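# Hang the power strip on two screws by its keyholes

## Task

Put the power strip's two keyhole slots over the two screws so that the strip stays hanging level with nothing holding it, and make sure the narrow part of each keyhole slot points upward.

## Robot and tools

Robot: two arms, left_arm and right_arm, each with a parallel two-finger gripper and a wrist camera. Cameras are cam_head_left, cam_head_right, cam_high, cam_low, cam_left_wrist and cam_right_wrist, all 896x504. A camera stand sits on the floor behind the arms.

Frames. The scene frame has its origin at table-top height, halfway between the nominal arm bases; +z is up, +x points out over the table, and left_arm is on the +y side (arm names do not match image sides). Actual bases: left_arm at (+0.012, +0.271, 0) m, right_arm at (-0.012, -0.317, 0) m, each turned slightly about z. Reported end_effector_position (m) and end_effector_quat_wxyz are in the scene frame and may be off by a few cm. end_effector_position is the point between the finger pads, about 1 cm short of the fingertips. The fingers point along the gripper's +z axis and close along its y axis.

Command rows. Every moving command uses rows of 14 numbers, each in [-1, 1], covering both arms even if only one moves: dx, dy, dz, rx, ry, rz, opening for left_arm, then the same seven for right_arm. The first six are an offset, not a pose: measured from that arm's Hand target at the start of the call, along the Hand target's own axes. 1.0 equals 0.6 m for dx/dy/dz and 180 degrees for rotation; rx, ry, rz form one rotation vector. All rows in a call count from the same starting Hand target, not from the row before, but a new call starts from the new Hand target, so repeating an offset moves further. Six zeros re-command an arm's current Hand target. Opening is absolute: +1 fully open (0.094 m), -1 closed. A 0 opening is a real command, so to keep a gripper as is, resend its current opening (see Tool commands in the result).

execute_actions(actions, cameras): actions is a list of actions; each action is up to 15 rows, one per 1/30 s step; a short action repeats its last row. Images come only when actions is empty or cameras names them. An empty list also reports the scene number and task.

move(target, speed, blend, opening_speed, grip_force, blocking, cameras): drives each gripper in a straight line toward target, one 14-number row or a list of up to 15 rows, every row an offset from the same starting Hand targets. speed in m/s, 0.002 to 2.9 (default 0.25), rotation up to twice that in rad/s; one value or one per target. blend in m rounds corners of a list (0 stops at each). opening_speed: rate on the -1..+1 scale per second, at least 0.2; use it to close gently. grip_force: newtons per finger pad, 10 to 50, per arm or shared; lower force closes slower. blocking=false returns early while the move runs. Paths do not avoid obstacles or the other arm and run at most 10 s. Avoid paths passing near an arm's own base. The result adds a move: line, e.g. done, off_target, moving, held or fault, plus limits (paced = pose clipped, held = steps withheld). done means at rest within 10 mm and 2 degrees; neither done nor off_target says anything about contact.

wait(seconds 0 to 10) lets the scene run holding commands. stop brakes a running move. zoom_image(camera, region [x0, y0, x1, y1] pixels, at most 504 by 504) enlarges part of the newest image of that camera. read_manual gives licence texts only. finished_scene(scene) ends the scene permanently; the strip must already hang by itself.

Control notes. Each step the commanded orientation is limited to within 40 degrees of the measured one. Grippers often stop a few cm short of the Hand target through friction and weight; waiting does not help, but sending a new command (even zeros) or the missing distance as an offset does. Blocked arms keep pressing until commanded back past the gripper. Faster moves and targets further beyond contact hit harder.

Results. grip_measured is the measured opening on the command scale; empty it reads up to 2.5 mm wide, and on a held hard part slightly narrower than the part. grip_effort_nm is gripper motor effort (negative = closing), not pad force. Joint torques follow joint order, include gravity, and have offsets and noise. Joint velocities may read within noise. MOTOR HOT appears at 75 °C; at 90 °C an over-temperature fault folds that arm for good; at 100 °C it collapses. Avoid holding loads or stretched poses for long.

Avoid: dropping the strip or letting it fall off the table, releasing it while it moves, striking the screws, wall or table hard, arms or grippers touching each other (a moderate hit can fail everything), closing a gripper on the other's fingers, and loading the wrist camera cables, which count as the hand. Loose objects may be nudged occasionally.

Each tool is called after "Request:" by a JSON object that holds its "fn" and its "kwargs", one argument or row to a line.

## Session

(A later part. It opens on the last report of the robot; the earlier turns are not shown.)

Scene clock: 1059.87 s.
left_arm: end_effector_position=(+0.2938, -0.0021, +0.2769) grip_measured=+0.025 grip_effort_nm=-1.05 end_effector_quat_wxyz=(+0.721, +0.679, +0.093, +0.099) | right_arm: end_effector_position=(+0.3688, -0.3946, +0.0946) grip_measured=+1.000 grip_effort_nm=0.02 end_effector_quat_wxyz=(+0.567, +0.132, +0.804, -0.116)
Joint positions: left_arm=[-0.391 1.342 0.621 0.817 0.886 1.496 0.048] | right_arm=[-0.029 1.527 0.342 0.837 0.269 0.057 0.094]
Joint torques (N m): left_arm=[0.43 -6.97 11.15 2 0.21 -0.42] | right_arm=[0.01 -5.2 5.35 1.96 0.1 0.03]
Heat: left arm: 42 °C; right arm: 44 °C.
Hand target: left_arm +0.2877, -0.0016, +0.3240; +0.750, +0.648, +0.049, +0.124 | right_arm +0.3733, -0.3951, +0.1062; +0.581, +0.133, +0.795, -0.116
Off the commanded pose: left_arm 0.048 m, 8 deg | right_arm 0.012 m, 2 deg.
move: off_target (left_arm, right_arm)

Request:
{"fn": "move", "kwargs": {
  "target": [0.0105,-0.002,0.0189,0,0,0.012,-0.4,0,0,0,0,0,0,1],
  "speed": 0.05,
  "cameras": ["cam_left_wrist","cam_head_left"]
}}

Request:
{"fn": "zoom_image", "kwargs": {
  "camera": "cam_head_left",
  "region": [370, 120, 510, 280]
}}

Scene clock: 1071.17 s.
left_arm: end_effector_position=(+0.2967, -0.0036, +0.2883) grip_measured=+0.025 grip_effort_nm=-1.05 end_effector_quat_wxyz=(+0.726, +0.674, +0.081, +0.110) | right_arm: end_effector_position=(+0.3688, -0.3946, +0.0946) grip_measured=+1.000 grip_effort_nm=0.02 end_effector_quat_wxyz=(+0.567, +0.132, +0.804, -0.116)
Joint positions: left_arm=[-0.391 1.345 0.652 0.817 0.888 1.506 0.048] | right_arm=[-0.029 1.527 0.342 0.837 0.269 0.057 0.094]
Joint torques (N m): left_arm=[-0.84 -3.81 11.97 2.05 -0.04 -0.04] | right_arm=[-0.23 -5.07 5.45 1.94 0.08 0.02]
Heat: left arm: 43 °C; right arm: 44 °C.
Hand target: left_arm +0.2966, -0.0110, +0.3251; +0.747, +0.649, +0.037, +0.139 | right_arm +0.3733, -0.3951, +0.1062; +0.581, +0.133, +0.795, -0.116
Off the commanded pose: left_arm 0.038 m, 7 deg | right_arm 0.012 m, 2 deg.
move: off_target (left_arm, right_arm)
Images, in order (width x height): cam_head_left 896x504, cam_left_wrist 896x504.

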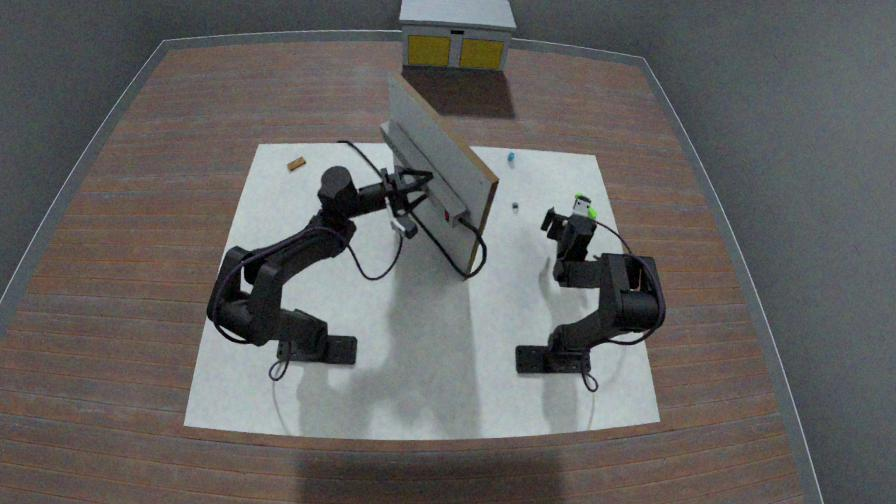

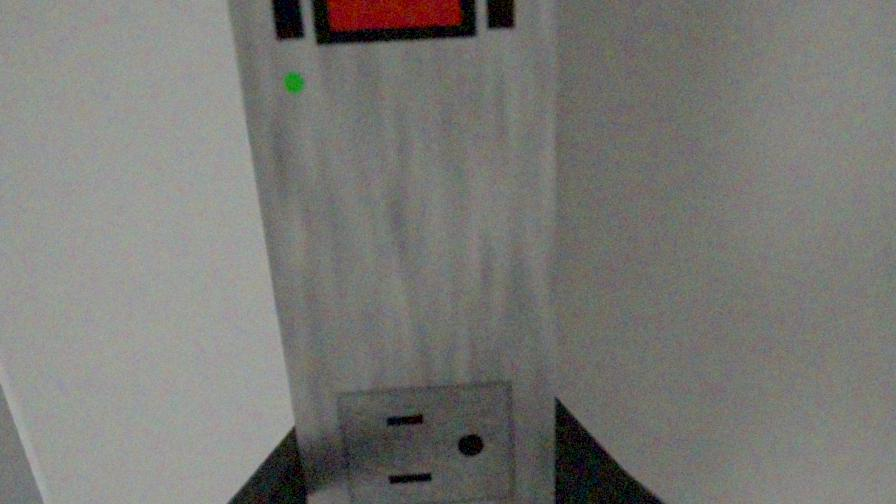

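Scaled by 3.150.

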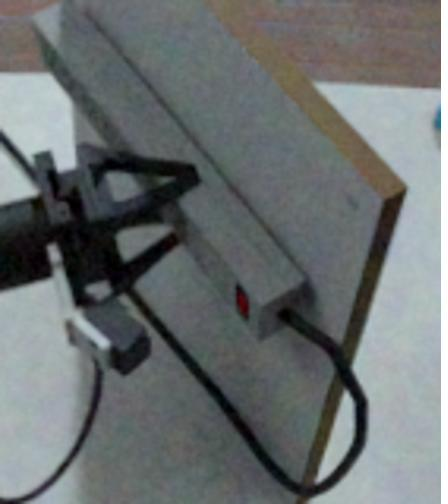

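Request:
{"fn": "move", "kwargs": {
  "target": [-0.005,-0.05,-0.0028,0,0,0.0035,-0.4,0,0,0,0,0,0,1],
  "speed": 0.02
}}

Scene clock: 1081.57 s.
left_arm: end_effector_position=(+0.2967, -0.0041, +0.2855) grip_measured=+0.025 grip_effort_nm=-1.05 end_effector_quat_wxyz=(+0.737, +0.663, +0.053, +0.120) | right_arm: end_effector_position=(+0.3688, -0.3946, +0.0946) grip_measured=+1.000 grip_effort_nm=0.02 end_effector_quat_wxyz=(+0.567, +0.132, +0.804, -0.116)
Joint positions: left_arm=[-0.382 1.403 0.632 0.964 0.923 1.498 0.048] | right_arm=[-0.029 1.527 0.342 0.837 0.269 0.057 0.094]
Joint torques (N m): left_arm=[-2.15 -2.62 7.97 1.86 -0.57 0.24] | right_arm=[-0.03 -5.12 5.42 1.97 0.07 -0.01]
Heat: left arm: 43 °C; right arm: 44 °C.
Hand target: left_arm +0.2981, -0.0137, +0.2951; +0.746, +0.649, +0.033, +0.143 | right_arm +0.3733, -0.3951, +0.1062; +0.581, +0.133, +0.795, -0.116
Off the commanded pose: left_arm 0.014 m, 4 deg | right_arm 0.012 m, 2 deg.
move: off_target (left_arm, right_arm)

Request:
{"fn": "move", "kwargs": {
  "target": [-0.005,-0.035,-0.0043,0,0,0,-0.4,0,0,0,0,0,0,1],
  "speed": 0.02,
  "cameras": ["cam_head_left"]
}}

Request:
{"fn": "zoom_image", "kwargs": {
  "camera": "cam_head_left",
  "region": [370, 120, 510, 280]
}}

Scene clock: 1092.10 s.
left_arm: end_effector_position=(+0.2959, -0.0037, +0.2813) grip_measured=+0.025 grip_effort_nm=-1.05 end_effector_quat_wxyz=(+0.750, +0.646, +0.028, +0.142) | right_arm: end_effector_position=(+0.3688, -0.3946, +0.0946) grip_measured=+1.000 grip_effort_nm=0.02 end_effector_quat_wxyz=(+0.567, +0.132, +0.804, -0.116)
Joint positions: left_arm=[-0.382 1.464 0.595 1.144 0.923 1.493 0.048] | right_arm=[-0.029 1.527 0.342 0.837 0.269 0.057 0.094]
Joint torques (N m): left_arm=[-2.36 -2.56 6.38 1.17 -0.63 0.25] | right_arm=[0.03 -5.11 5.45 1.97 0.09 -0.01]
Heat: left arm: 44 °C; right arm: 44 °C.
Hand target: left_arm +0.2982, -0.0145, +0.2737; +0.746, +0.649, +0.034, +0.143 | right_arm +0.3733, -0.3951, +0.1062; +0.581, +0.133, +0.795, -0.116
Off the commanded pose: left_arm 0.013 m, 1 deg | right_arm 0.012 m, 2 deg.
move: off_target (left_arm, right_arm)
Images, in order (width x height): cam_head_left 896x504.

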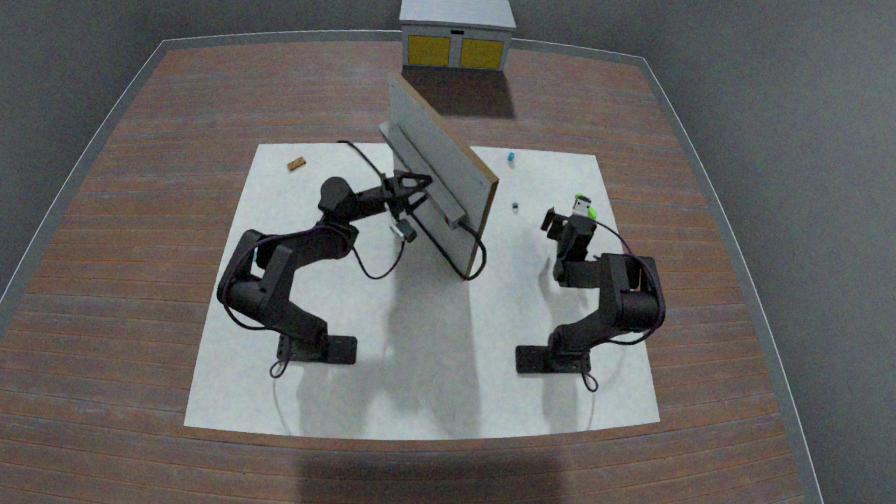

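Scaled by 3.150.

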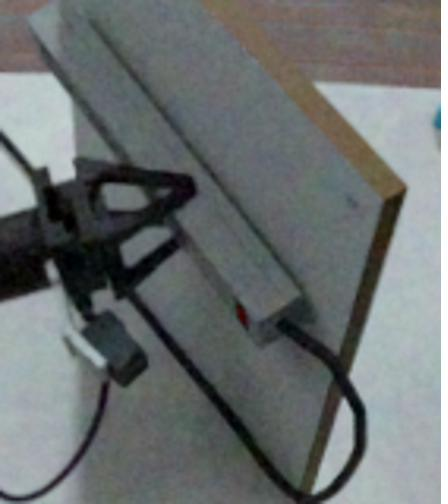

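Request:
{"fn": "move", "kwargs": {
  "target": [-0.002,0,-0.01,0.028,0,0,-0.4,0,0,0,0,0,0,1],
  "speed": 0.04
}}

Scene clock: 1101.23 s.
left_arm: end_effector_position=(+0.2977, -0.0055, +0.2513) grip_measured=+0.025 grip_effort_nm=-1.05 end_effector_quat_wxyz=(+0.710, +0.690, +0.052, +0.128) | right_arm: end_effector_position=(+0.3688, -0.3946, +0.0946) grip_measured=+1.000 grip_effort_nm=0.02 end_effector_quat_wxyz=(+0.567, +0.132, +0.804, -0.116)
Joint positions: left_arm=[-0.388 1.426 0.593 0.9 0.911 1.619 0.048] | right_arm=[-0.029 1.527 0.342 0.837 0.269 0.057 0.094]
Joint torques (N m): left_arm=[-0.81 -7.15 8.95 1.11 -0.22 -0.01] | right_arm=[-0.16 -5.15 5.41 1.97 0.08 -0.01]
Heat: left arm: 42 °C; right arm: 44 °C.
Hand target: left_arm +0.2956, -0.0090, +0.2726; +0.717, +0.681, +0.040, +0.141 | right_arm +0.3733, -0.3951, +0.1062; +0.581, +0.133, +0.795, -0.116
Off the commanded pose: left_arm 0.022 m, 2 deg | right_arm 0.012 m, 2 deg.
move: off_target (left_arm, right_arm)

Request:
{"fn": "wait", "kwargs": {
  "seconds": 0.1,
  "cameras": ["cam_head_left","cam_head_right","cam_left_wrist"]
}}

Request:
{"fn": "zoom_image", "kwargs": {
  "camera": "cam_head_left",
  "region": [370, 120, 510, 280]
}}

Request:
{"fn": "zoom_image", "kwargs": {
  "camera": "cam_head_right",
  "region": [350, 120, 490, 280]
}}

Scene clock: 1106.33 s.
left_arm: end_effector_position=(+0.2977, -0.0055, +0.2513) grip_measured=+0.025 grip_effort_nm=-1.05 end_effector_quat_wxyz=(+0.710, +0.690, +0.052, +0.128) | right_arm: end_effector_position=(+0.3688, -0.3946, +0.0946) grip_measured=+1.000 grip_effort_nm=0.02 end_effector_quat_wxyz=(+0.567, +0.132, +0.804, -0.116)
Joint positions: left_arm=[-0.388 1.426 0.593 0.9 0.911 1.619 0.048] | right_arm=[-0.029 1.527 0.342 0.837 0.269 0.057 0.094]
Joint torques (N m): left_arm=[-0.8 -7.19 8.91 1.1 -0.21 -0.01] | right_arm=[-0.06 -5.15 5.42 1.96 0.09 0.01]
Heat: left arm: 41 °C; right arm: 44 °C.
Hand target: left_arm +0.2956, -0.0090, +0.2726; +0.717, +0.681, +0.040, +0.141 | right_arm +0.3733, -0.3951, +0.1062; +0.581, +0.133, +0.795, -0.116
Tool commands: left_gripper/opening=-0.4 right_gripper/opening=+1.0
Off the commanded pose: left_arm 0.022 m, 2 deg | right_arm 0.012 m, 2 deg.
wait: 0.10 s; at rest from the start
Images, in order (width x height): cam_head_left 896x504, cam_head_right 896x504, cam_left_wrist 896x504.

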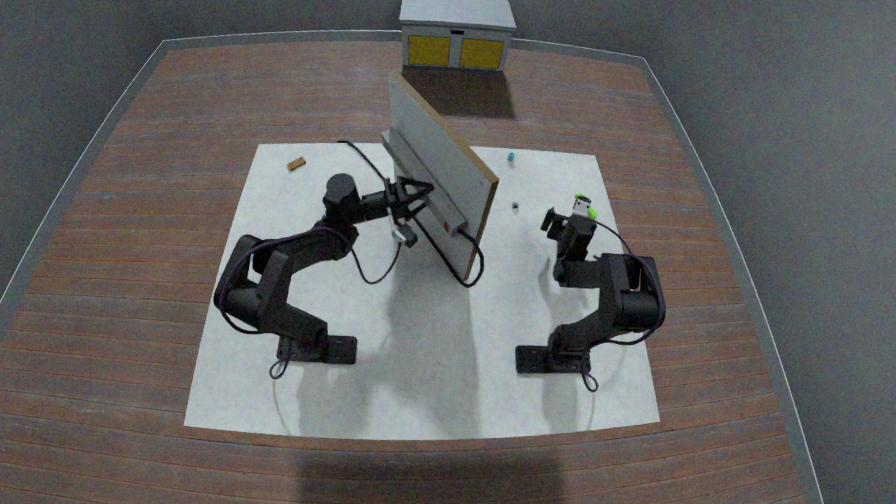

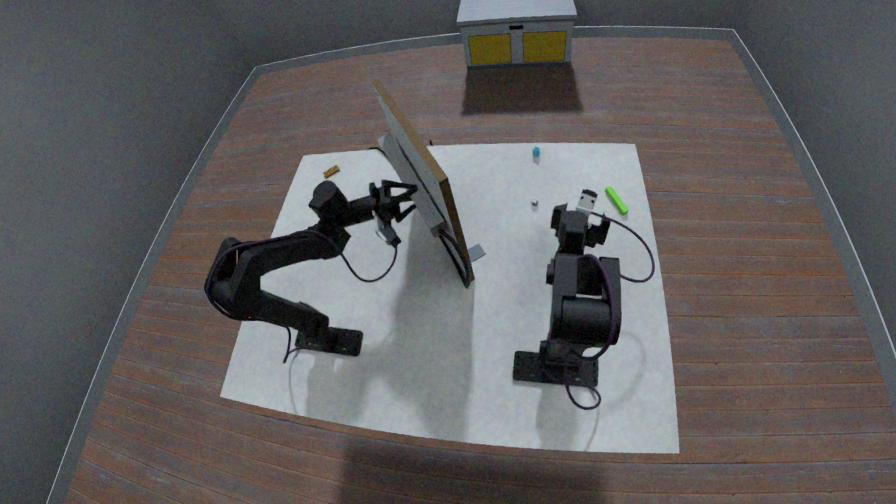

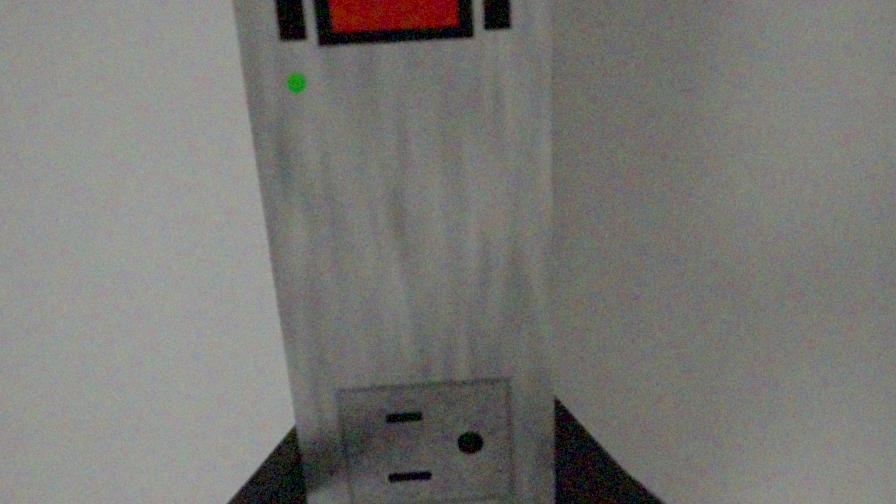

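Scaled by 3.150.

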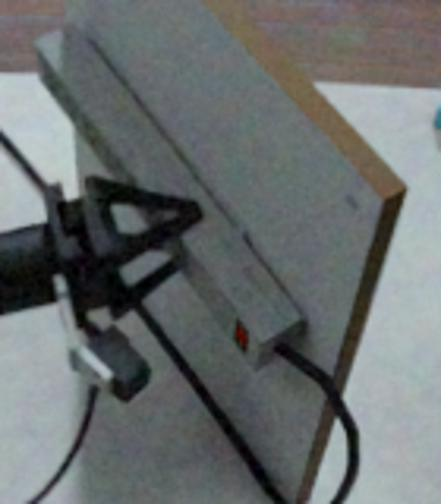

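Scaled by 3.150.

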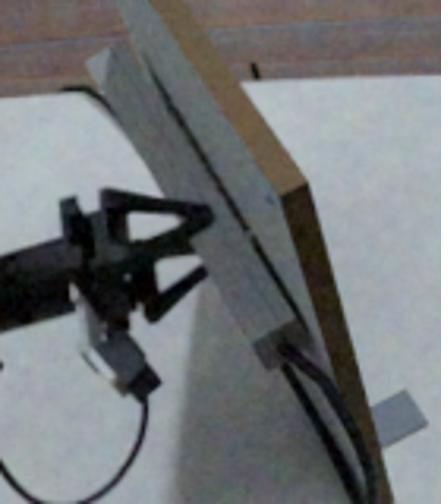

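Request:
{"fn": "move", "kwargs": {
  "target": [-0.007,0.0027,-0.0238,0,0,0,-0.4,0,0,0,0,0,0,1],
  "speed": 0.03,
  "cameras": ["cam_head_left","cam_head_right"]
}}

Request:
{"fn": "zoom_image", "kwargs": {
  "camera": "cam_head_left",
  "region": [370, 120, 510, 280]
}}

Request:
{"fn": "zoom_image", "kwargs": {
  "camera": "cam_head_right",
  "region": [350, 120, 490, 280]
}}

Scene clock: 1123.50 s.
left_arm: end_effector_position=(+0.2961, +0.0019, +0.2605) grip_measured=+0.025 grip_effort_nm=-1.05 end_effector_quat_wxyz=(+0.712, +0.687, +0.054, +0.138) | right_arm: end_effector_position=(+0.3688, -0.3946, +0.0946) grip_measured=+1.000 grip_effort_nm=0.02 end_effector_quat_wxyz=(+0.567, +0.132, +0.804, -0.116)
Joint positions: left_arm=[-0.371 1.38 0.587 0.876 0.91 1.619 0.048] | right_arm=[-0.029 1.527 0.342 0.837 0.269 0.057 0.094]
Joint torques (N m): left_arm=[0.49 -7.23 6.52 1.26 0.17 -0.07] | right_arm=[-0.05 -5.08 5.56 2.01 0.09 0]
Heat: left arm: 42 °C; right arm: 44 °C.
Hand target: left_arm +0.2878, +0.0037, +0.2727; +0.717, +0.681, +0.040, +0.141 | right_arm +0.3733, -0.3951, +0.1062; +0.581, +0.133, +0.795, -0.116
Off the commanded pose: left_arm 0.015 m, 2 deg | right_arm 0.012 m, 2 deg.
move: off_target (left_arm, right_arm)
Images, in order (width x height): cam_head_left 896x504, cam_head_right 896x504.

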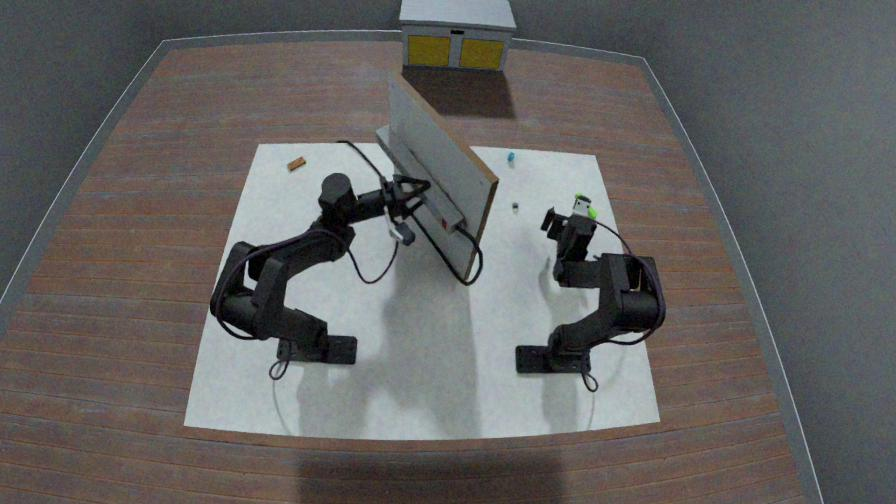

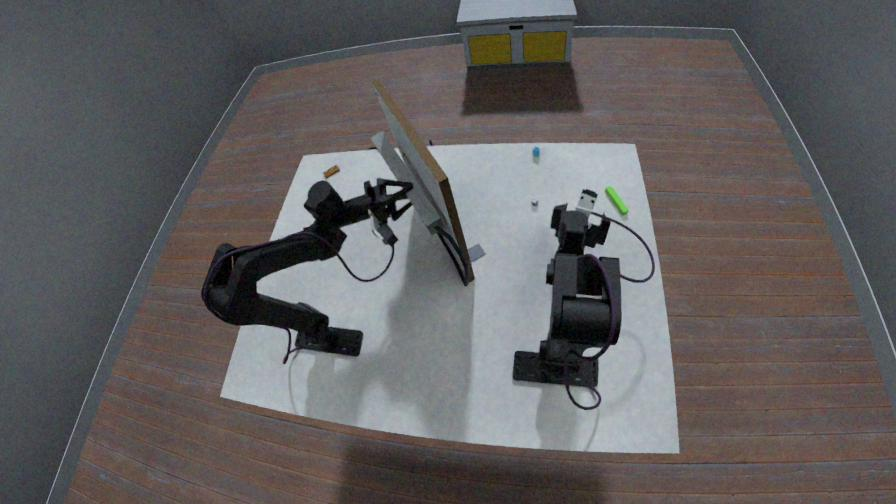

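Scaled by 3.150.

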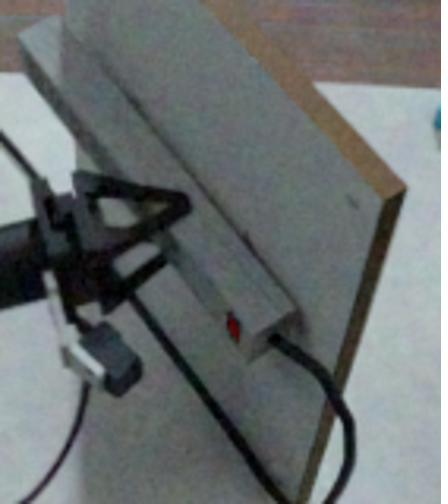

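Scaled by 3.150.

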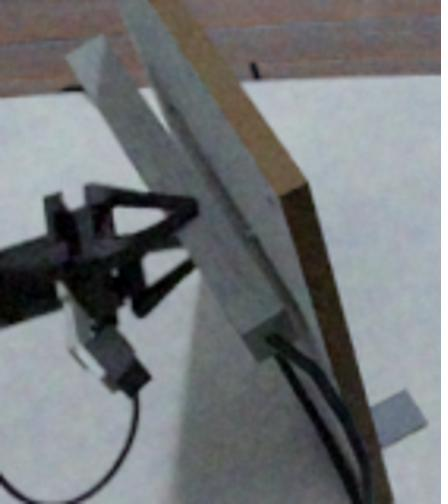

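Request:
{"fn": "zoom_image", "kwargs": {
  "camera": "cam_head_right",
  "region": [365, 125, 450, 185]
}}

Request:
{"fn": "zoom_image", "kwargs": {
  "camera": "cam_head_right",
  "region": [405, 175, 460, 240]
}}

Request:
{"fn": "zoom_image", "kwargs": {
  "camera": "cam_head_left",
  "region": [370, 120, 430, 180]
}}

Request:
{"fn": "zoom_image", "kwargs": {
  "camera": "cam_head_left",
  "region": [420, 170, 480, 240]
}}

Scaled by 5.929.

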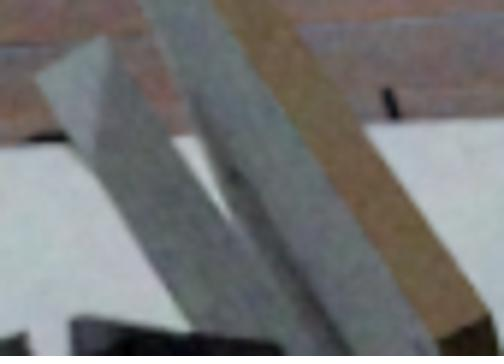

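Scaled by 7.754.

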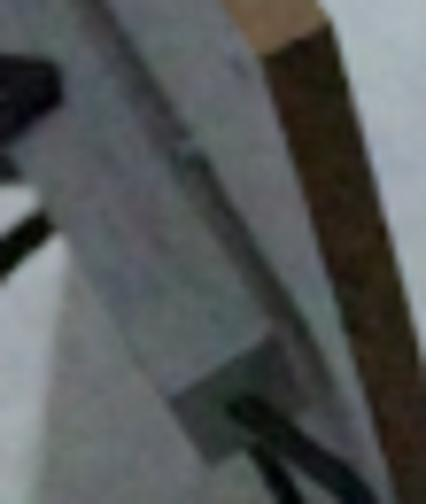

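Scaled by 8.400.

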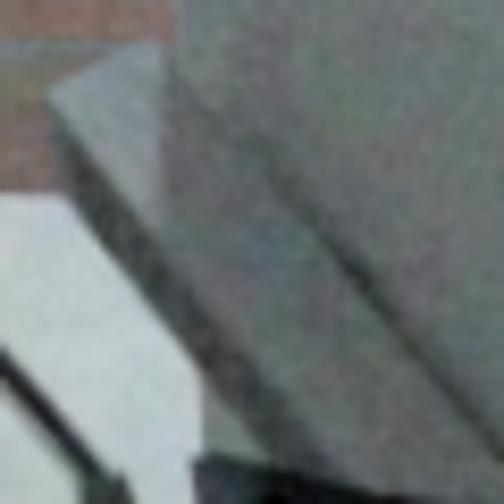

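Scaled by 7.200.

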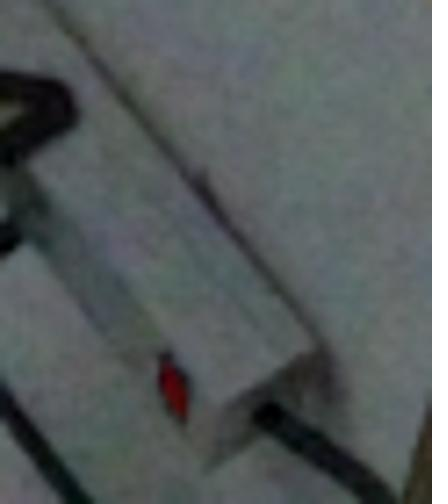

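Request:
{"fn": "move", "kwargs": {
  "target": [-0.005,-0.045,-0.003,0,0,0,-0.4,0,0,0,0,0,0,1],
  "speed": 0.04,
  "cameras": ["cam_left_wrist"]
}}

Request:
{"fn": "zoom_image", "kwargs": {
  "camera": "cam_left_wrist",
  "region": [160, 250, 320, 410]
}}

Scene clock: 1148.30 s.
left_arm: end_effector_position=(+0.2916, +0.0037, +0.2325) grip_measured=+0.025 grip_effort_nm=-1.05 end_effector_quat_wxyz=(+0.703, +0.697, +0.068, +0.123) | right_arm: end_effector_position=(+0.3688, -0.3946, +0.0946) grip_measured=+1.000 grip_effort_nm=0.02 end_effector_quat_wxyz=(+0.567, +0.132, +0.804, -0.116)
Joint positions: left_arm=[-0.371 1.412 0.523 0.921 0.91 1.622 0.048] | right_arm=[-0.029 1.527 0.342 0.837 0.269 0.057 0.094]
Joint torques (N m): left_arm=[0.53 -4.07 6.2 2.18 0.19 0.02] | right_arm=[-0.08 -5 5.38 1.97 0.08 0.01]
Heat: left arm: 40 °C; right arm: 44 °C.
Hand target: left_arm +0.2885, +0.0039, +0.2455; +0.717, +0.681, +0.040, +0.141 | right_arm +0.3733, -0.3951, +0.1062; +0.581, +0.133, +0.795, -0.116
Off the commanded pose: left_arm 0.013 m, 5 deg | right_arm 0.012 m, 2 deg.
move: off_target (left_arm, right_arm)
Images, in order (width x height): cam_left_wrist 896x504.

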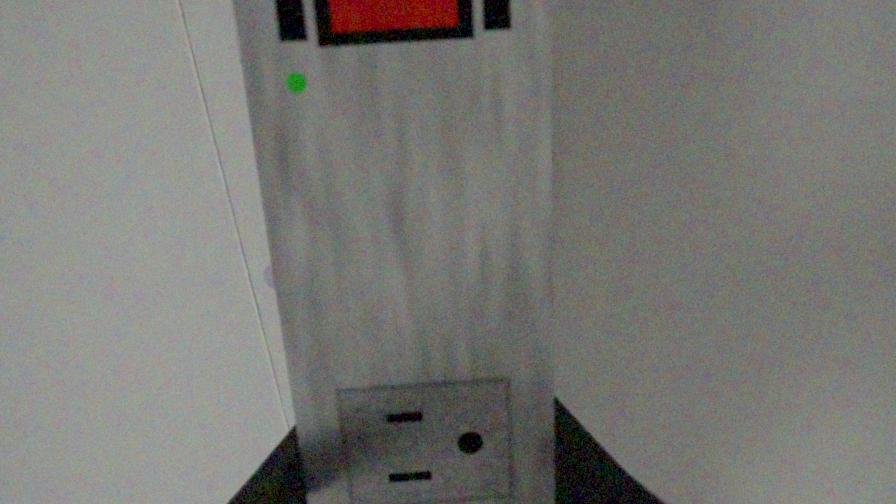

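Scaled by 3.150.

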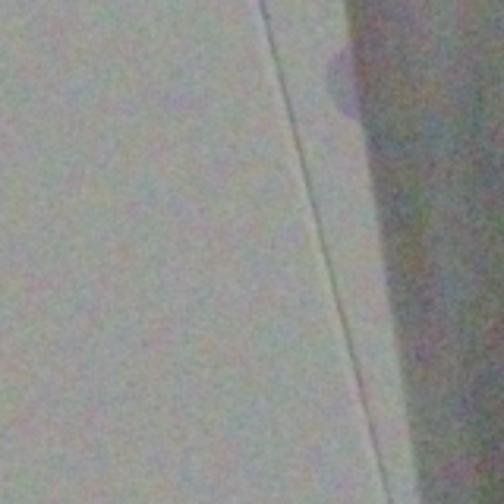

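Request:
{"fn": "move", "kwargs": {
  "target": [0.0138,0.1262,0.0117,-0.027,0,0,-0.4,0,0,0,0,0,0,1],
  "speed": 0.05
}}

Scene clock: 1175.73 s.
left_arm: end_effector_position=(+0.2926, +0.0033, +0.2889) grip_measured=+0.025 grip_effort_nm=-1.05 end_effector_quat_wxyz=(+0.731, +0.667, +0.055, +0.135) | right_arm: end_effector_position=(+0.3688, -0.3946, +0.0946) grip_measured=+1.000 grip_effort_nm=0.02 end_effector_quat_wxyz=(+0.567, +0.132, +0.804, -0.116)
Joint positions: left_arm=[-0.371 1.34 0.615 0.897 0.91 1.536 0.048] | right_arm=[-0.029 1.527 0.342 0.837 0.269 0.057 0.094]
Joint torques (N m): left_arm=[-0.25 -6.91 10.97 1.25 0 -0.33] | right_arm=[-0.09 -5.18 5.45 1.94 0.1 0.01]
Heat: left arm: 43 °C; right arm: 44 °C.
Hand target: left_arm +0.2869, +0.0016, +0.3219; +0.745, +0.650, +0.033, +0.143 | right_arm +0.3733, -0.3951, +0.1062; +0.581, +0.133, +0.795, -0.116
Off the commanded pose: left_arm 0.034 m, 4 deg | right_arm 0.012 m, 2 deg.
move: off_target (left_arm, right_arm)

Request:
{"fn": "move", "kwargs": {
  "target": [-0.002,0,0,0.014,0,-0.014,-0.4,0,0,0,0,0,0,1],
  "speed": 0.05
}}

Scene clock: 1185.90 s.
left_arm: end_effector_position=(+0.2923, +0.0035, +0.2859) grip_measured=+0.025 grip_effort_nm=-1.05 end_effector_quat_wxyz=(+0.718, +0.682, +0.079, +0.112) | right_arm: end_effector_position=(+0.3688, -0.3946, +0.0946) grip_measured=+1.000 grip_effort_nm=0.02 end_effector_quat_wxyz=(+0.567, +0.132, +0.804, -0.116)
Joint positions: left_arm=[-0.371 1.306 0.639 0.76 0.91 1.536 0.048] | right_arm=[-0.029 1.527 0.342 0.837 0.269 0.057 0.094]
Joint torques (N m): left_arm=[-0.34 -6.93 11.36 1.24 0.05 -0.21] | right_arm=[-0.03 -5.14 5.37 1.98 0.08 0.01]
Heat: left arm: 42 °C; right arm: 44 °C.
Hand target: left_arm +0.2858, +0.0013, +0.3217; +0.734, +0.666, +0.051, +0.125 | right_arm +0.3733, -0.3951, +0.1062; +0.581, +0.133, +0.795, -0.116
Off the commanded pose: left_arm 0.037 m, 4 deg | right_arm 0.012 m, 2 deg.
move: off_target (left_arm, right_arm)

Request:
{"fn": "move", "kwargs": {
  "target": [0.0027,-0.0018,0.0147,0,0,0,-0.4,0,0,0,0,0,0,1],
  "speed": 0.04
}}

Request:
{"fn": "move", "kwargs": {
  "target": [-0.0024,-0.033,-0.0036,0,0,0,-0.4,0,0,0,0,0,0,1],
  "speed": 0.03
}}

Scene clock: 1195.73 s.
left_arm: end_effector_position=(+0.2920, -0.0010, +0.2953) grip_measured=+0.025 grip_effort_nm=-1.05 end_effector_quat_wxyz=(+0.723, +0.678, +0.071, +0.117) | right_arm: end_effector_position=(+0.3688, -0.3946, +0.0946) grip_measured=+1.000 grip_effort_nm=0.02 end_effector_quat_wxyz=(+0.567, +0.132, +0.804, -0.116)
Joint positions: left_arm=[-0.386 1.306 0.662 0.759 0.898 1.536 0.048] | right_arm=[-0.029 1.527 0.342 0.837 0.269 0.057 0.094]
Joint torques (N m): left_arm=[-0.94 -4.77 11.52 1.25 -0.07 -0.13] | right_arm=[-0.13 -5.09 5.5 2 0.09 0.01]
Heat: left arm: 42 °C; right arm: 44 °C.
Hand target: left_arm +0.2896, -0.0069, +0.3218; +0.734, +0.666, +0.051, +0.125 | right_arm +0.3733, -0.3951, +0.1062; +0.581, +0.133, +0.795, -0.116
Off the commanded pose: left_arm 0.027 m, 3 deg | right_arm 0.012 m, 2 deg.
move: off_target (left_arm, right_arm)

Scene clock: 1196.93 s.
left_arm: end_effector_position=(+0.2957, -0.0025, +0.2873) grip_measured=+0.025 grip_effort_nm=-1.05 end_effector_quat_wxyz=(+0.719, +0.682, +0.079, +0.110) | right_arm: end_effector_position=(+0.3688, -0.3946, +0.0946) grip_measured=+1.000 grip_effort_nm=0.02 end_effector_quat_wxyz=(+0.567, +0.132, +0.804, -0.116)
Joint positions: left_arm=[-0.386 1.329 0.662 0.759 0.898 1.536 0.048] | right_arm=[-0.029 1.527 0.342 0.837 0.269 0.057 0.094]
Joint torques (N m): left_arm=[-0.88 -3.97 6.93 2.17 -0.05 -0.07] | right_arm=[-0.02 -5.03 5.45 2 0.11 0]
Heat: left arm: 42 °C; right arm: 44 °C.
Hand target: left_arm +0.2900, -0.0068, +0.3018; +0.734, +0.666, +0.051, +0.125 | right_arm +0.3733, -0.3951, +0.1062; +0.581, +0.133, +0.795, -0.116
Off the commanded pose: left_arm 0.016 m, 4 deg | right_arm 0.012 m, 2 deg.
move: off_target (left_arm, right_arm)

Request:
{"fn": "move", "kwargs": {
  "target": [-0.0018,-0.0198,-0.003,0,0,0,-0.4,0,0,0,0,0,0,1],
  "speed": 0.03
}}

Scene clock: 1201.73 s.
left_arm: end_effector_position=(+0.2957, -0.0025, +0.2744) grip_measured=+0.025 grip_effort_nm=-1.05 end_effector_quat_wxyz=(+0.717, +0.683, +0.080, +0.109) | right_arm: end_effector_position=(+0.3688, -0.3946, +0.0946) grip_measured=+1.000 grip_effort_nm=0.02 end_effector_quat_wxyz=(+0.567, +0.132, +0.804, -0.116)
Joint positions: left_arm=[-0.386 1.354 0.629 0.81 0.898 1.539 0.048] | right_arm=[-0.029 1.527 0.342 0.837 0.269 0.057 0.094]
Joint torques (N m): left_arm=[-0.83 -4.11 6.79 2.27 -0.04 -0.12] | right_arm=[-0.16 -5.24 5.3 1.96 0.08 -0.01]
Heat: left arm: 43 °C; right arm: 44 °C.
Hand target: left_arm +0.2899, -0.0063, +0.2897; +0.734, +0.666, +0.051, +0.125 | right_arm +0.3733, -0.3951, +0.1062; +0.581, +0.133, +0.795, -0.116
Off the commanded pose: left_arm 0.017 m, 5 deg | right_arm 0.012 m, 2 deg.
move: off_target (left_arm, right_arm)

Request:
{"fn": "move", "kwargs": {
  "target": [0.0018,-0.006,0.01,0,0,0,-0.4,0,0,0,0,0,0,1],
  "speed": 0.03,
  "cameras": ["cam_head_left","cam_head_right"]
}}

Request:
{"fn": "zoom_image", "kwargs": {
  "camera": "cam_head_left",
  "region": [370, 120, 510, 280]
}}

Request:
{"fn": "zoom_image", "kwargs": {
  "camera": "cam_head_right",
  "region": [350, 120, 490, 280]
}}

Scene clock: 1207.13 s.
left_arm: end_effector_position=(+0.2976, -0.0046, +0.2712) grip_measured=+0.025 grip_effort_nm=-1.05 end_effector_quat_wxyz=(+0.718, +0.683, +0.079, +0.110) | right_arm: end_effector_position=(+0.3688, -0.3946, +0.0946) grip_measured=+1.000 grip_effort_nm=0.02 end_effector_quat_wxyz=(+0.567, +0.132, +0.804, -0.116)
Joint positions: left_arm=[-0.391 1.374 0.627 0.834 0.893 1.54 0.048] | right_arm=[-0.029 1.527 0.342 0.837 0.269 0.057 0.094]
Joint torques (N m): left_arm=[-1.57 -3.69 7.34 2.19 -0.16 -0.09] | right_arm=[0.01 -5.08 5.39 2 0.11 -0.02]
Heat: left arm: 43 °C; right arm: 44 °C.
Hand target: left_arm +0.2928, -0.0121, +0.2869; +0.734, +0.666, +0.051, +0.125 | right_arm +0.3733, -0.3951, +0.1062; +0.581, +0.133, +0.795, -0.116
Off the commanded pose: left_arm 0.018 m, 5 deg | right_arm 0.012 m, 2 deg.
move: off_target (left_arm, right_arm)
Images, in order (width x height): cam_head_left 896x504, cam_head_right 896x504.

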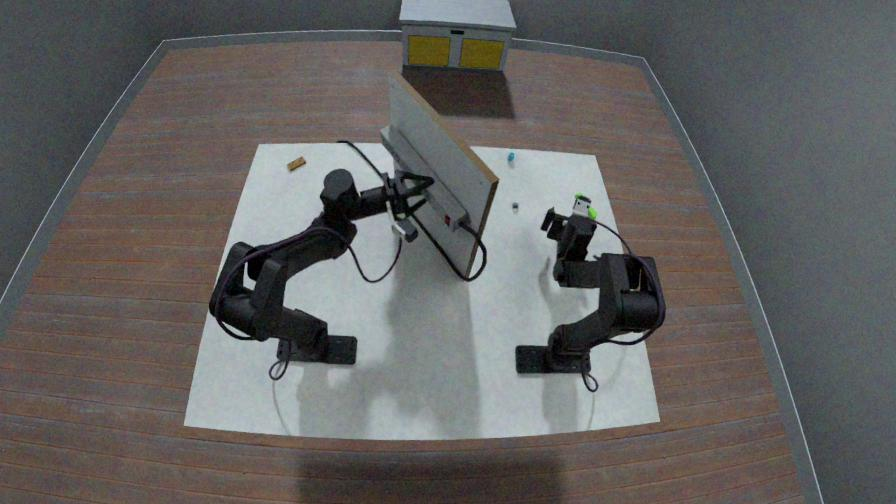

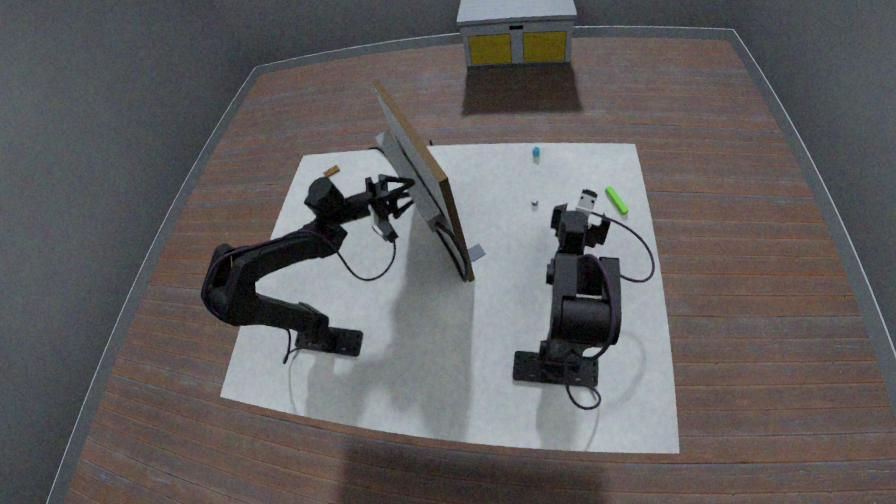

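Scaled by 3.150.

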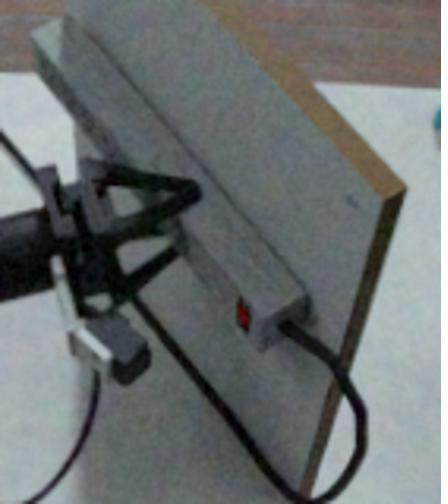

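Scaled by 3.150.

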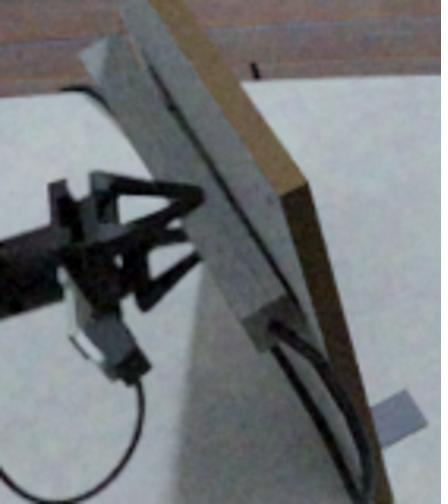

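Request:
{"fn": "zoom_image", "kwargs": {
  "camera": "cam_head_right",
  "region": [370, 125, 430, 185]
}}

Request:
{"fn": "zoom_image", "kwargs": {
  "camera": "cam_head_right",
  "region": [405, 175, 460, 240]
}}

Request:
{"fn": "zoom_image", "kwargs": {
  "camera": "cam_head_left",
  "region": [370, 120, 430, 180]
}}

Request:
{"fn": "zoom_image", "kwargs": {
  "camera": "cam_head_left",
  "region": [420, 170, 480, 240]
}}

Scaled by 8.400.

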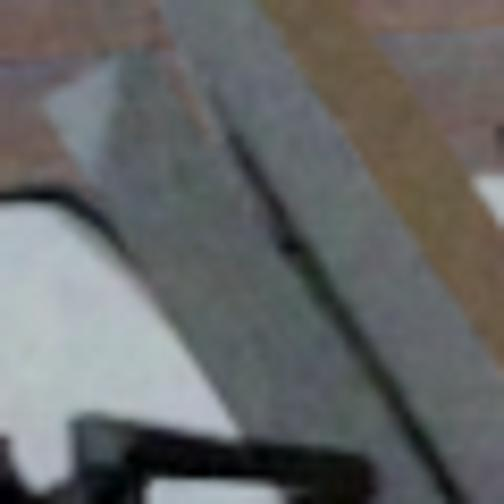

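Scaled by 7.754.

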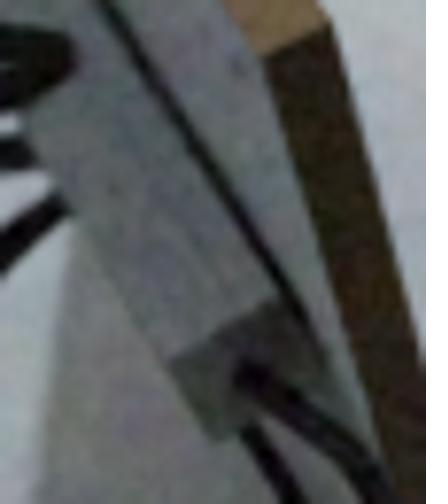

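Scaled by 8.400.

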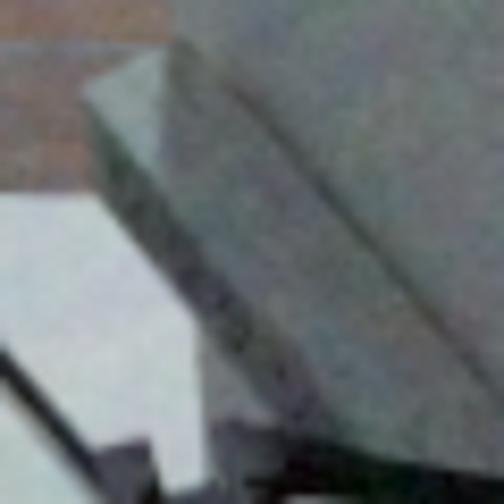

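Scaled by 7.200.

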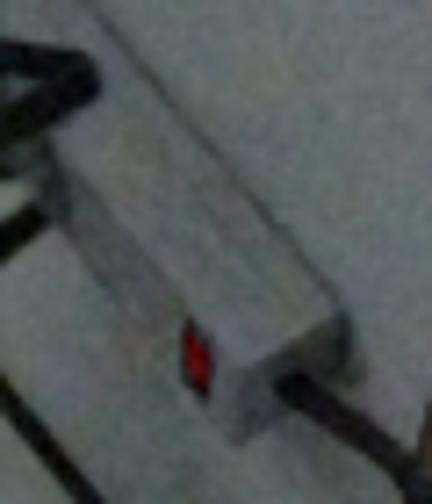

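Request:
{"fn": "move", "kwargs": {
  "target": [-0.002,-0.0248,-0.0037,0,0,0,-0.4,0,0,0,0,0,0,1],
  "speed": 0.03
}}

Scene clock: 1226.40 s.
left_arm: end_effector_position=(+0.2976, -0.0048, +0.2697) grip_measured=+0.025 grip_effort_nm=-1.05 end_effector_quat_wxyz=(+0.728, +0.671, +0.060, +0.127) | right_arm: end_effector_position=(+0.3688, -0.3946, +0.0946) grip_measured=+1.000 grip_effort_nm=0.02 end_effector_quat_wxyz=(+0.567, +0.132, +0.804, -0.116)
Joint positions: left_arm=[-0.391 1.412 0.601 0.957 0.895 1.54 0.048] | right_arm=[-0.029 1.527 0.342 0.837 0.269 0.057 0.094]
Joint torques (N m): left_arm=[-1.46 -3.59 6.16 1.73 -0.2 -0.11] | right_arm=[-0.12 -5.11 5.39 1.96 0.08 -0.01]
Heat: left arm: 43 °C; right arm: 44 °C.
Hand target: left_arm +0.2928, -0.0115, +0.2719; +0.734, +0.666, +0.051, +0.125 | right_arm +0.3733, -0.3951, +0.1062; +0.581, +0.133, +0.795, -0.116
Off the commanded pose: left_arm 0.008 m, 1 deg | right_arm 0.012 m, 2 deg.
move: off_target (right_arm)

Request:
{"fn": "move", "kwargs": {
  "target": [0.0018,0.012,0.0147,0.01,0,0,-0.4,0,0,0,0,0,0,1],
  "speed": 0.03
}}

Scene clock: 1232.83 s.
left_arm: end_effector_position=(+0.2962, -0.0067, +0.2684) grip_measured=+0.025 grip_effort_nm=-1.05 end_effector_quat_wxyz=(+0.724, +0.675, +0.054, +0.129) | right_arm: end_effector_position=(+0.3688, -0.3946, +0.0946) grip_measured=+1.000 grip_effort_nm=0.02 end_effector_quat_wxyz=(+0.567, +0.132, +0.804, -0.116)
Joint positions: left_arm=[-0.397 1.409 0.604 0.938 0.895 1.563 0.048] | right_arm=[-0.029 1.527 0.342 0.837 0.269 0.057 0.094]
Joint torques (N m): left_arm=[-2.65 -5.08 10.43 0.6 -0.42 0.13] | right_arm=[-0.08 -5.11 5.52 1.96 0.09 0.01]
Heat: left arm: 42 °C; right arm: 44 °C.
Hand target: left_arm +0.2951, -0.0192, +0.2800; +0.723, +0.677, +0.053, +0.125 | right_arm +0.3733, -0.3951, +0.1062; +0.581, +0.133, +0.795, -0.116
Off the commanded pose: left_arm 0.017 m, 1 deg | right_arm 0.012 m, 2 deg.
move: off_target (left_arm, right_arm)

Request:
{"fn": "move", "kwargs": {
  "target": [
    [-0.0095,0.0033,-0.0318,0,0,0,-0.4,0,0,0,0,0,0,1],
    [-0.0157,-0.0628,-0.037,-0.006,0,0,-0.4,0,0,0,0,0,0,1]
  ],
  "speed": 0.05
}}

Scene clock: 1260.60 s.
left_arm: end_effector_position=(+0.2876, -0.0022, +0.2262) grip_measured=+0.025 grip_effort_nm=-1.05 end_effector_quat_wxyz=(+0.714, +0.687, +0.073, +0.113) | right_arm: end_effector_position=(+0.3688, -0.3946, +0.0946) grip_measured=+1.000 grip_effort_nm=0.02 end_effector_quat_wxyz=(+0.567, +0.132, +0.804, -0.116)
Joint positions: left_arm=[-0.396 1.461 0.492 1.041 0.894 1.565 0.048] | right_arm=[-0.029 1.527 0.342 0.837 0.269 0.057 0.094]
Joint torques (N m): left_arm=[0.43 -4.22 5.87 2.21 0.12 -0.22] | right_arm=[-0.09 -5.14 5.39 2 0.1 0.01]
Heat: left arm: 42 °C; right arm: 44 °C.
Hand target: left_arm +0.2847, -0.0020, +0.2401; +0.730, +0.670, +0.052, +0.125 | right_arm +0.3733, -0.3951, +0.1062; +0.581, +0.133, +0.795, -0.116
Off the commanded pose: left_arm 0.014 m, 4 deg | right_arm 0.012 m, 2 deg.
move: off_target (left_arm, right_arm)

Request:
{"fn": "move", "kwargs": {
  "target": [0.018,0.003,0.023,0,0,-0.005,-0.4,0,0,0,0,0,0,1],
  "speed": 0.04,
  "cameras": ["cam_head_left","cam_head_right","cam_left_wrist"]
}}

Request:
{"fn": "zoom_image", "kwargs": {
  "camera": "cam_head_left",
  "region": [370, 130, 430, 190]
}}

Request:
{"fn": "zoom_image", "kwargs": {
  "camera": "cam_head_left",
  "region": [420, 180, 480, 240]
}}

Request:
{"fn": "zoom_image", "kwargs": {
  "camera": "cam_head_right",
  "region": [370, 130, 430, 190]
}}

Request:
{"fn": "zoom_image", "kwargs": {
  "camera": "cam_head_right",
  "region": [400, 180, 460, 240]
}}

Request:
{"fn": "zoom_image", "kwargs": {
  "camera": "cam_left_wrist",
  "region": [140, 220, 320, 400]
}}

Scene clock: 1269.47 s.
left_arm: end_effector_position=(+0.2950, -0.0053, +0.2162) grip_measured=+0.025 grip_effort_nm=-1.05 end_effector_quat_wxyz=(+0.710, +0.692, +0.089, +0.097) | right_arm: end_effector_position=(+0.3688, -0.3946, +0.0946) grip_measured=+1.000 grip_effort_nm=0.02 end_effector_quat_wxyz=(+0.567, +0.132, +0.804, -0.116)
Joint positions: left_arm=[-0.396 1.51 0.511 1.042 0.893 1.545 0.048] | right_arm=[-0.029 1.527 0.342 0.837 0.269 0.057 0.094]
Joint torques (N m): left_arm=[-0.66 -4.37 9.43 2.12 -0.04 -0.17] | right_arm=[0.03 -5.19 5.35 1.95 0.1 0]
Heat: left arm: 41 °C; right arm: 44 °C.
Hand target: left_arm +0.2983, -0.0125, +0.2442; +0.731, +0.670, +0.057, +0.119 | right_arm +0.3733, -0.3951, +0.1062; +0.581, +0.133, +0.795, -0.116
Off the commanded pose: left_arm 0.029 m, 6 deg | right_arm 0.012 m, 2 deg.
move: off_target (left_arm, right_arm)
Images, in order (width x height): cam_head_left 896x504, cam_head_right 896x504, cam_left_wrist 896x504.

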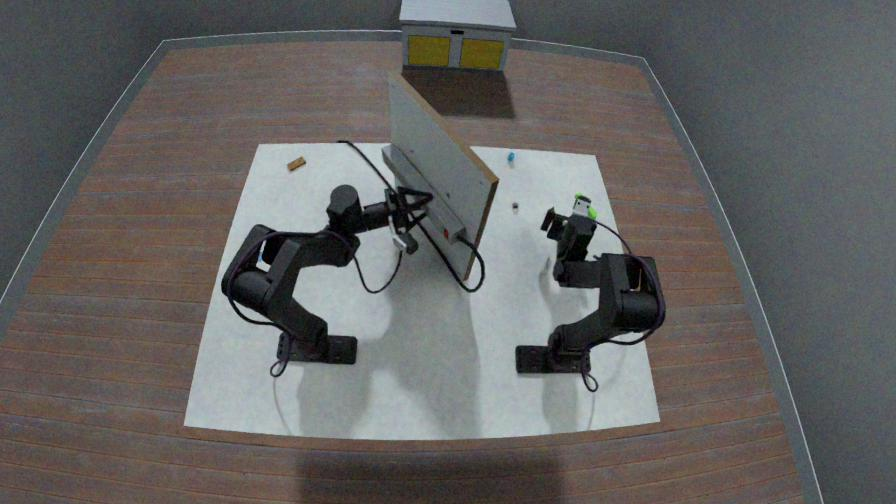

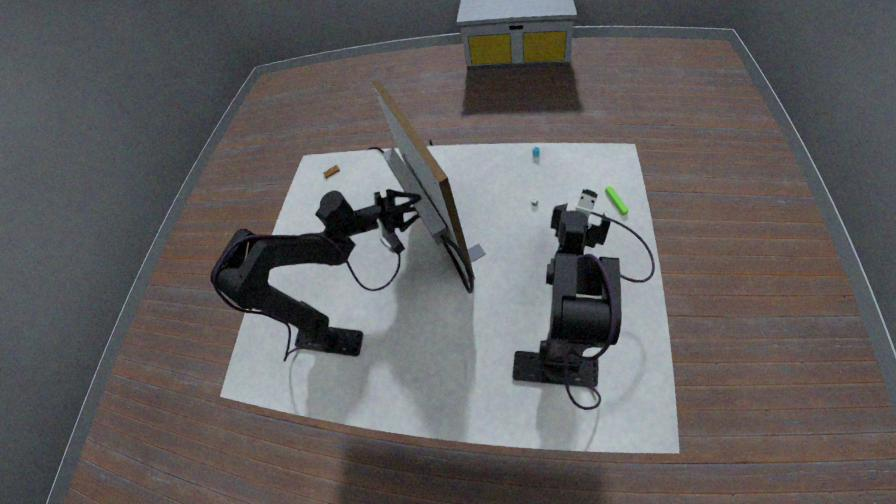

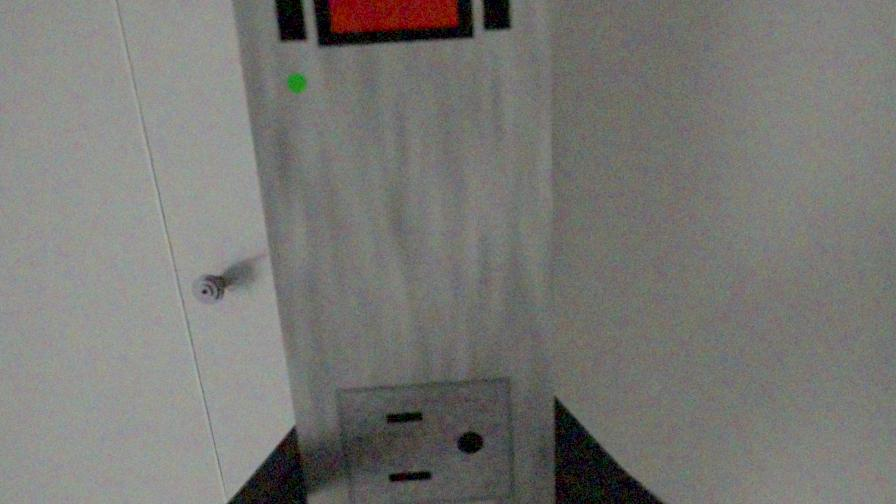

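Scaled by 8.400.

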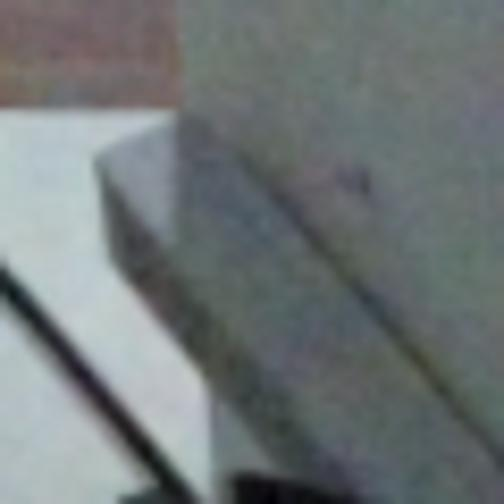

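Scaled by 8.400.

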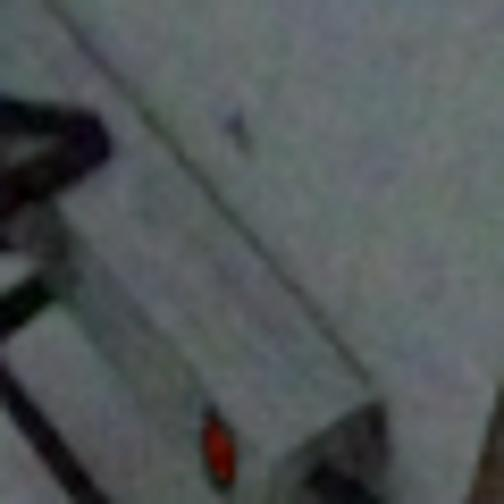

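Scaled by 8.400.

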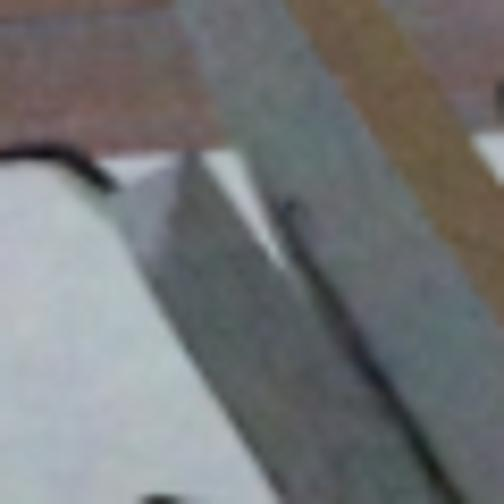

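Scaled by 8.400.

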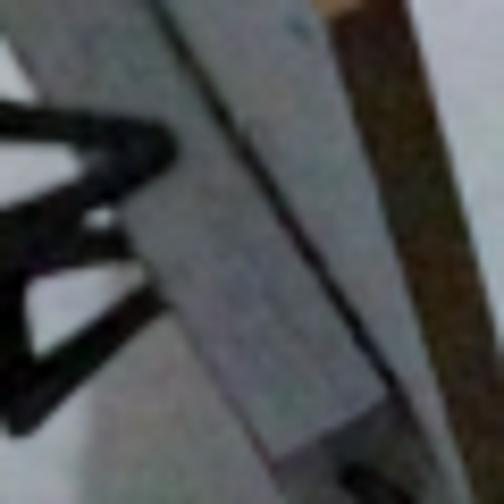

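Scaled by 2.800.

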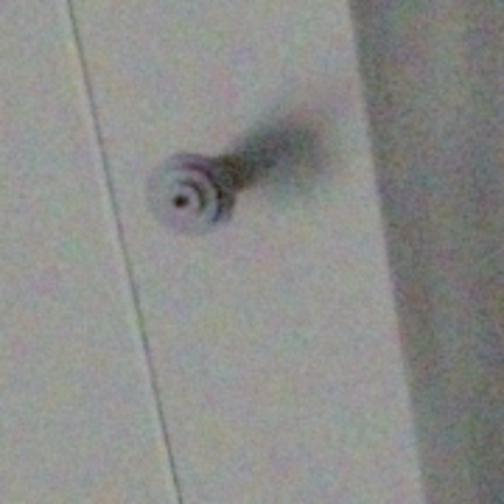

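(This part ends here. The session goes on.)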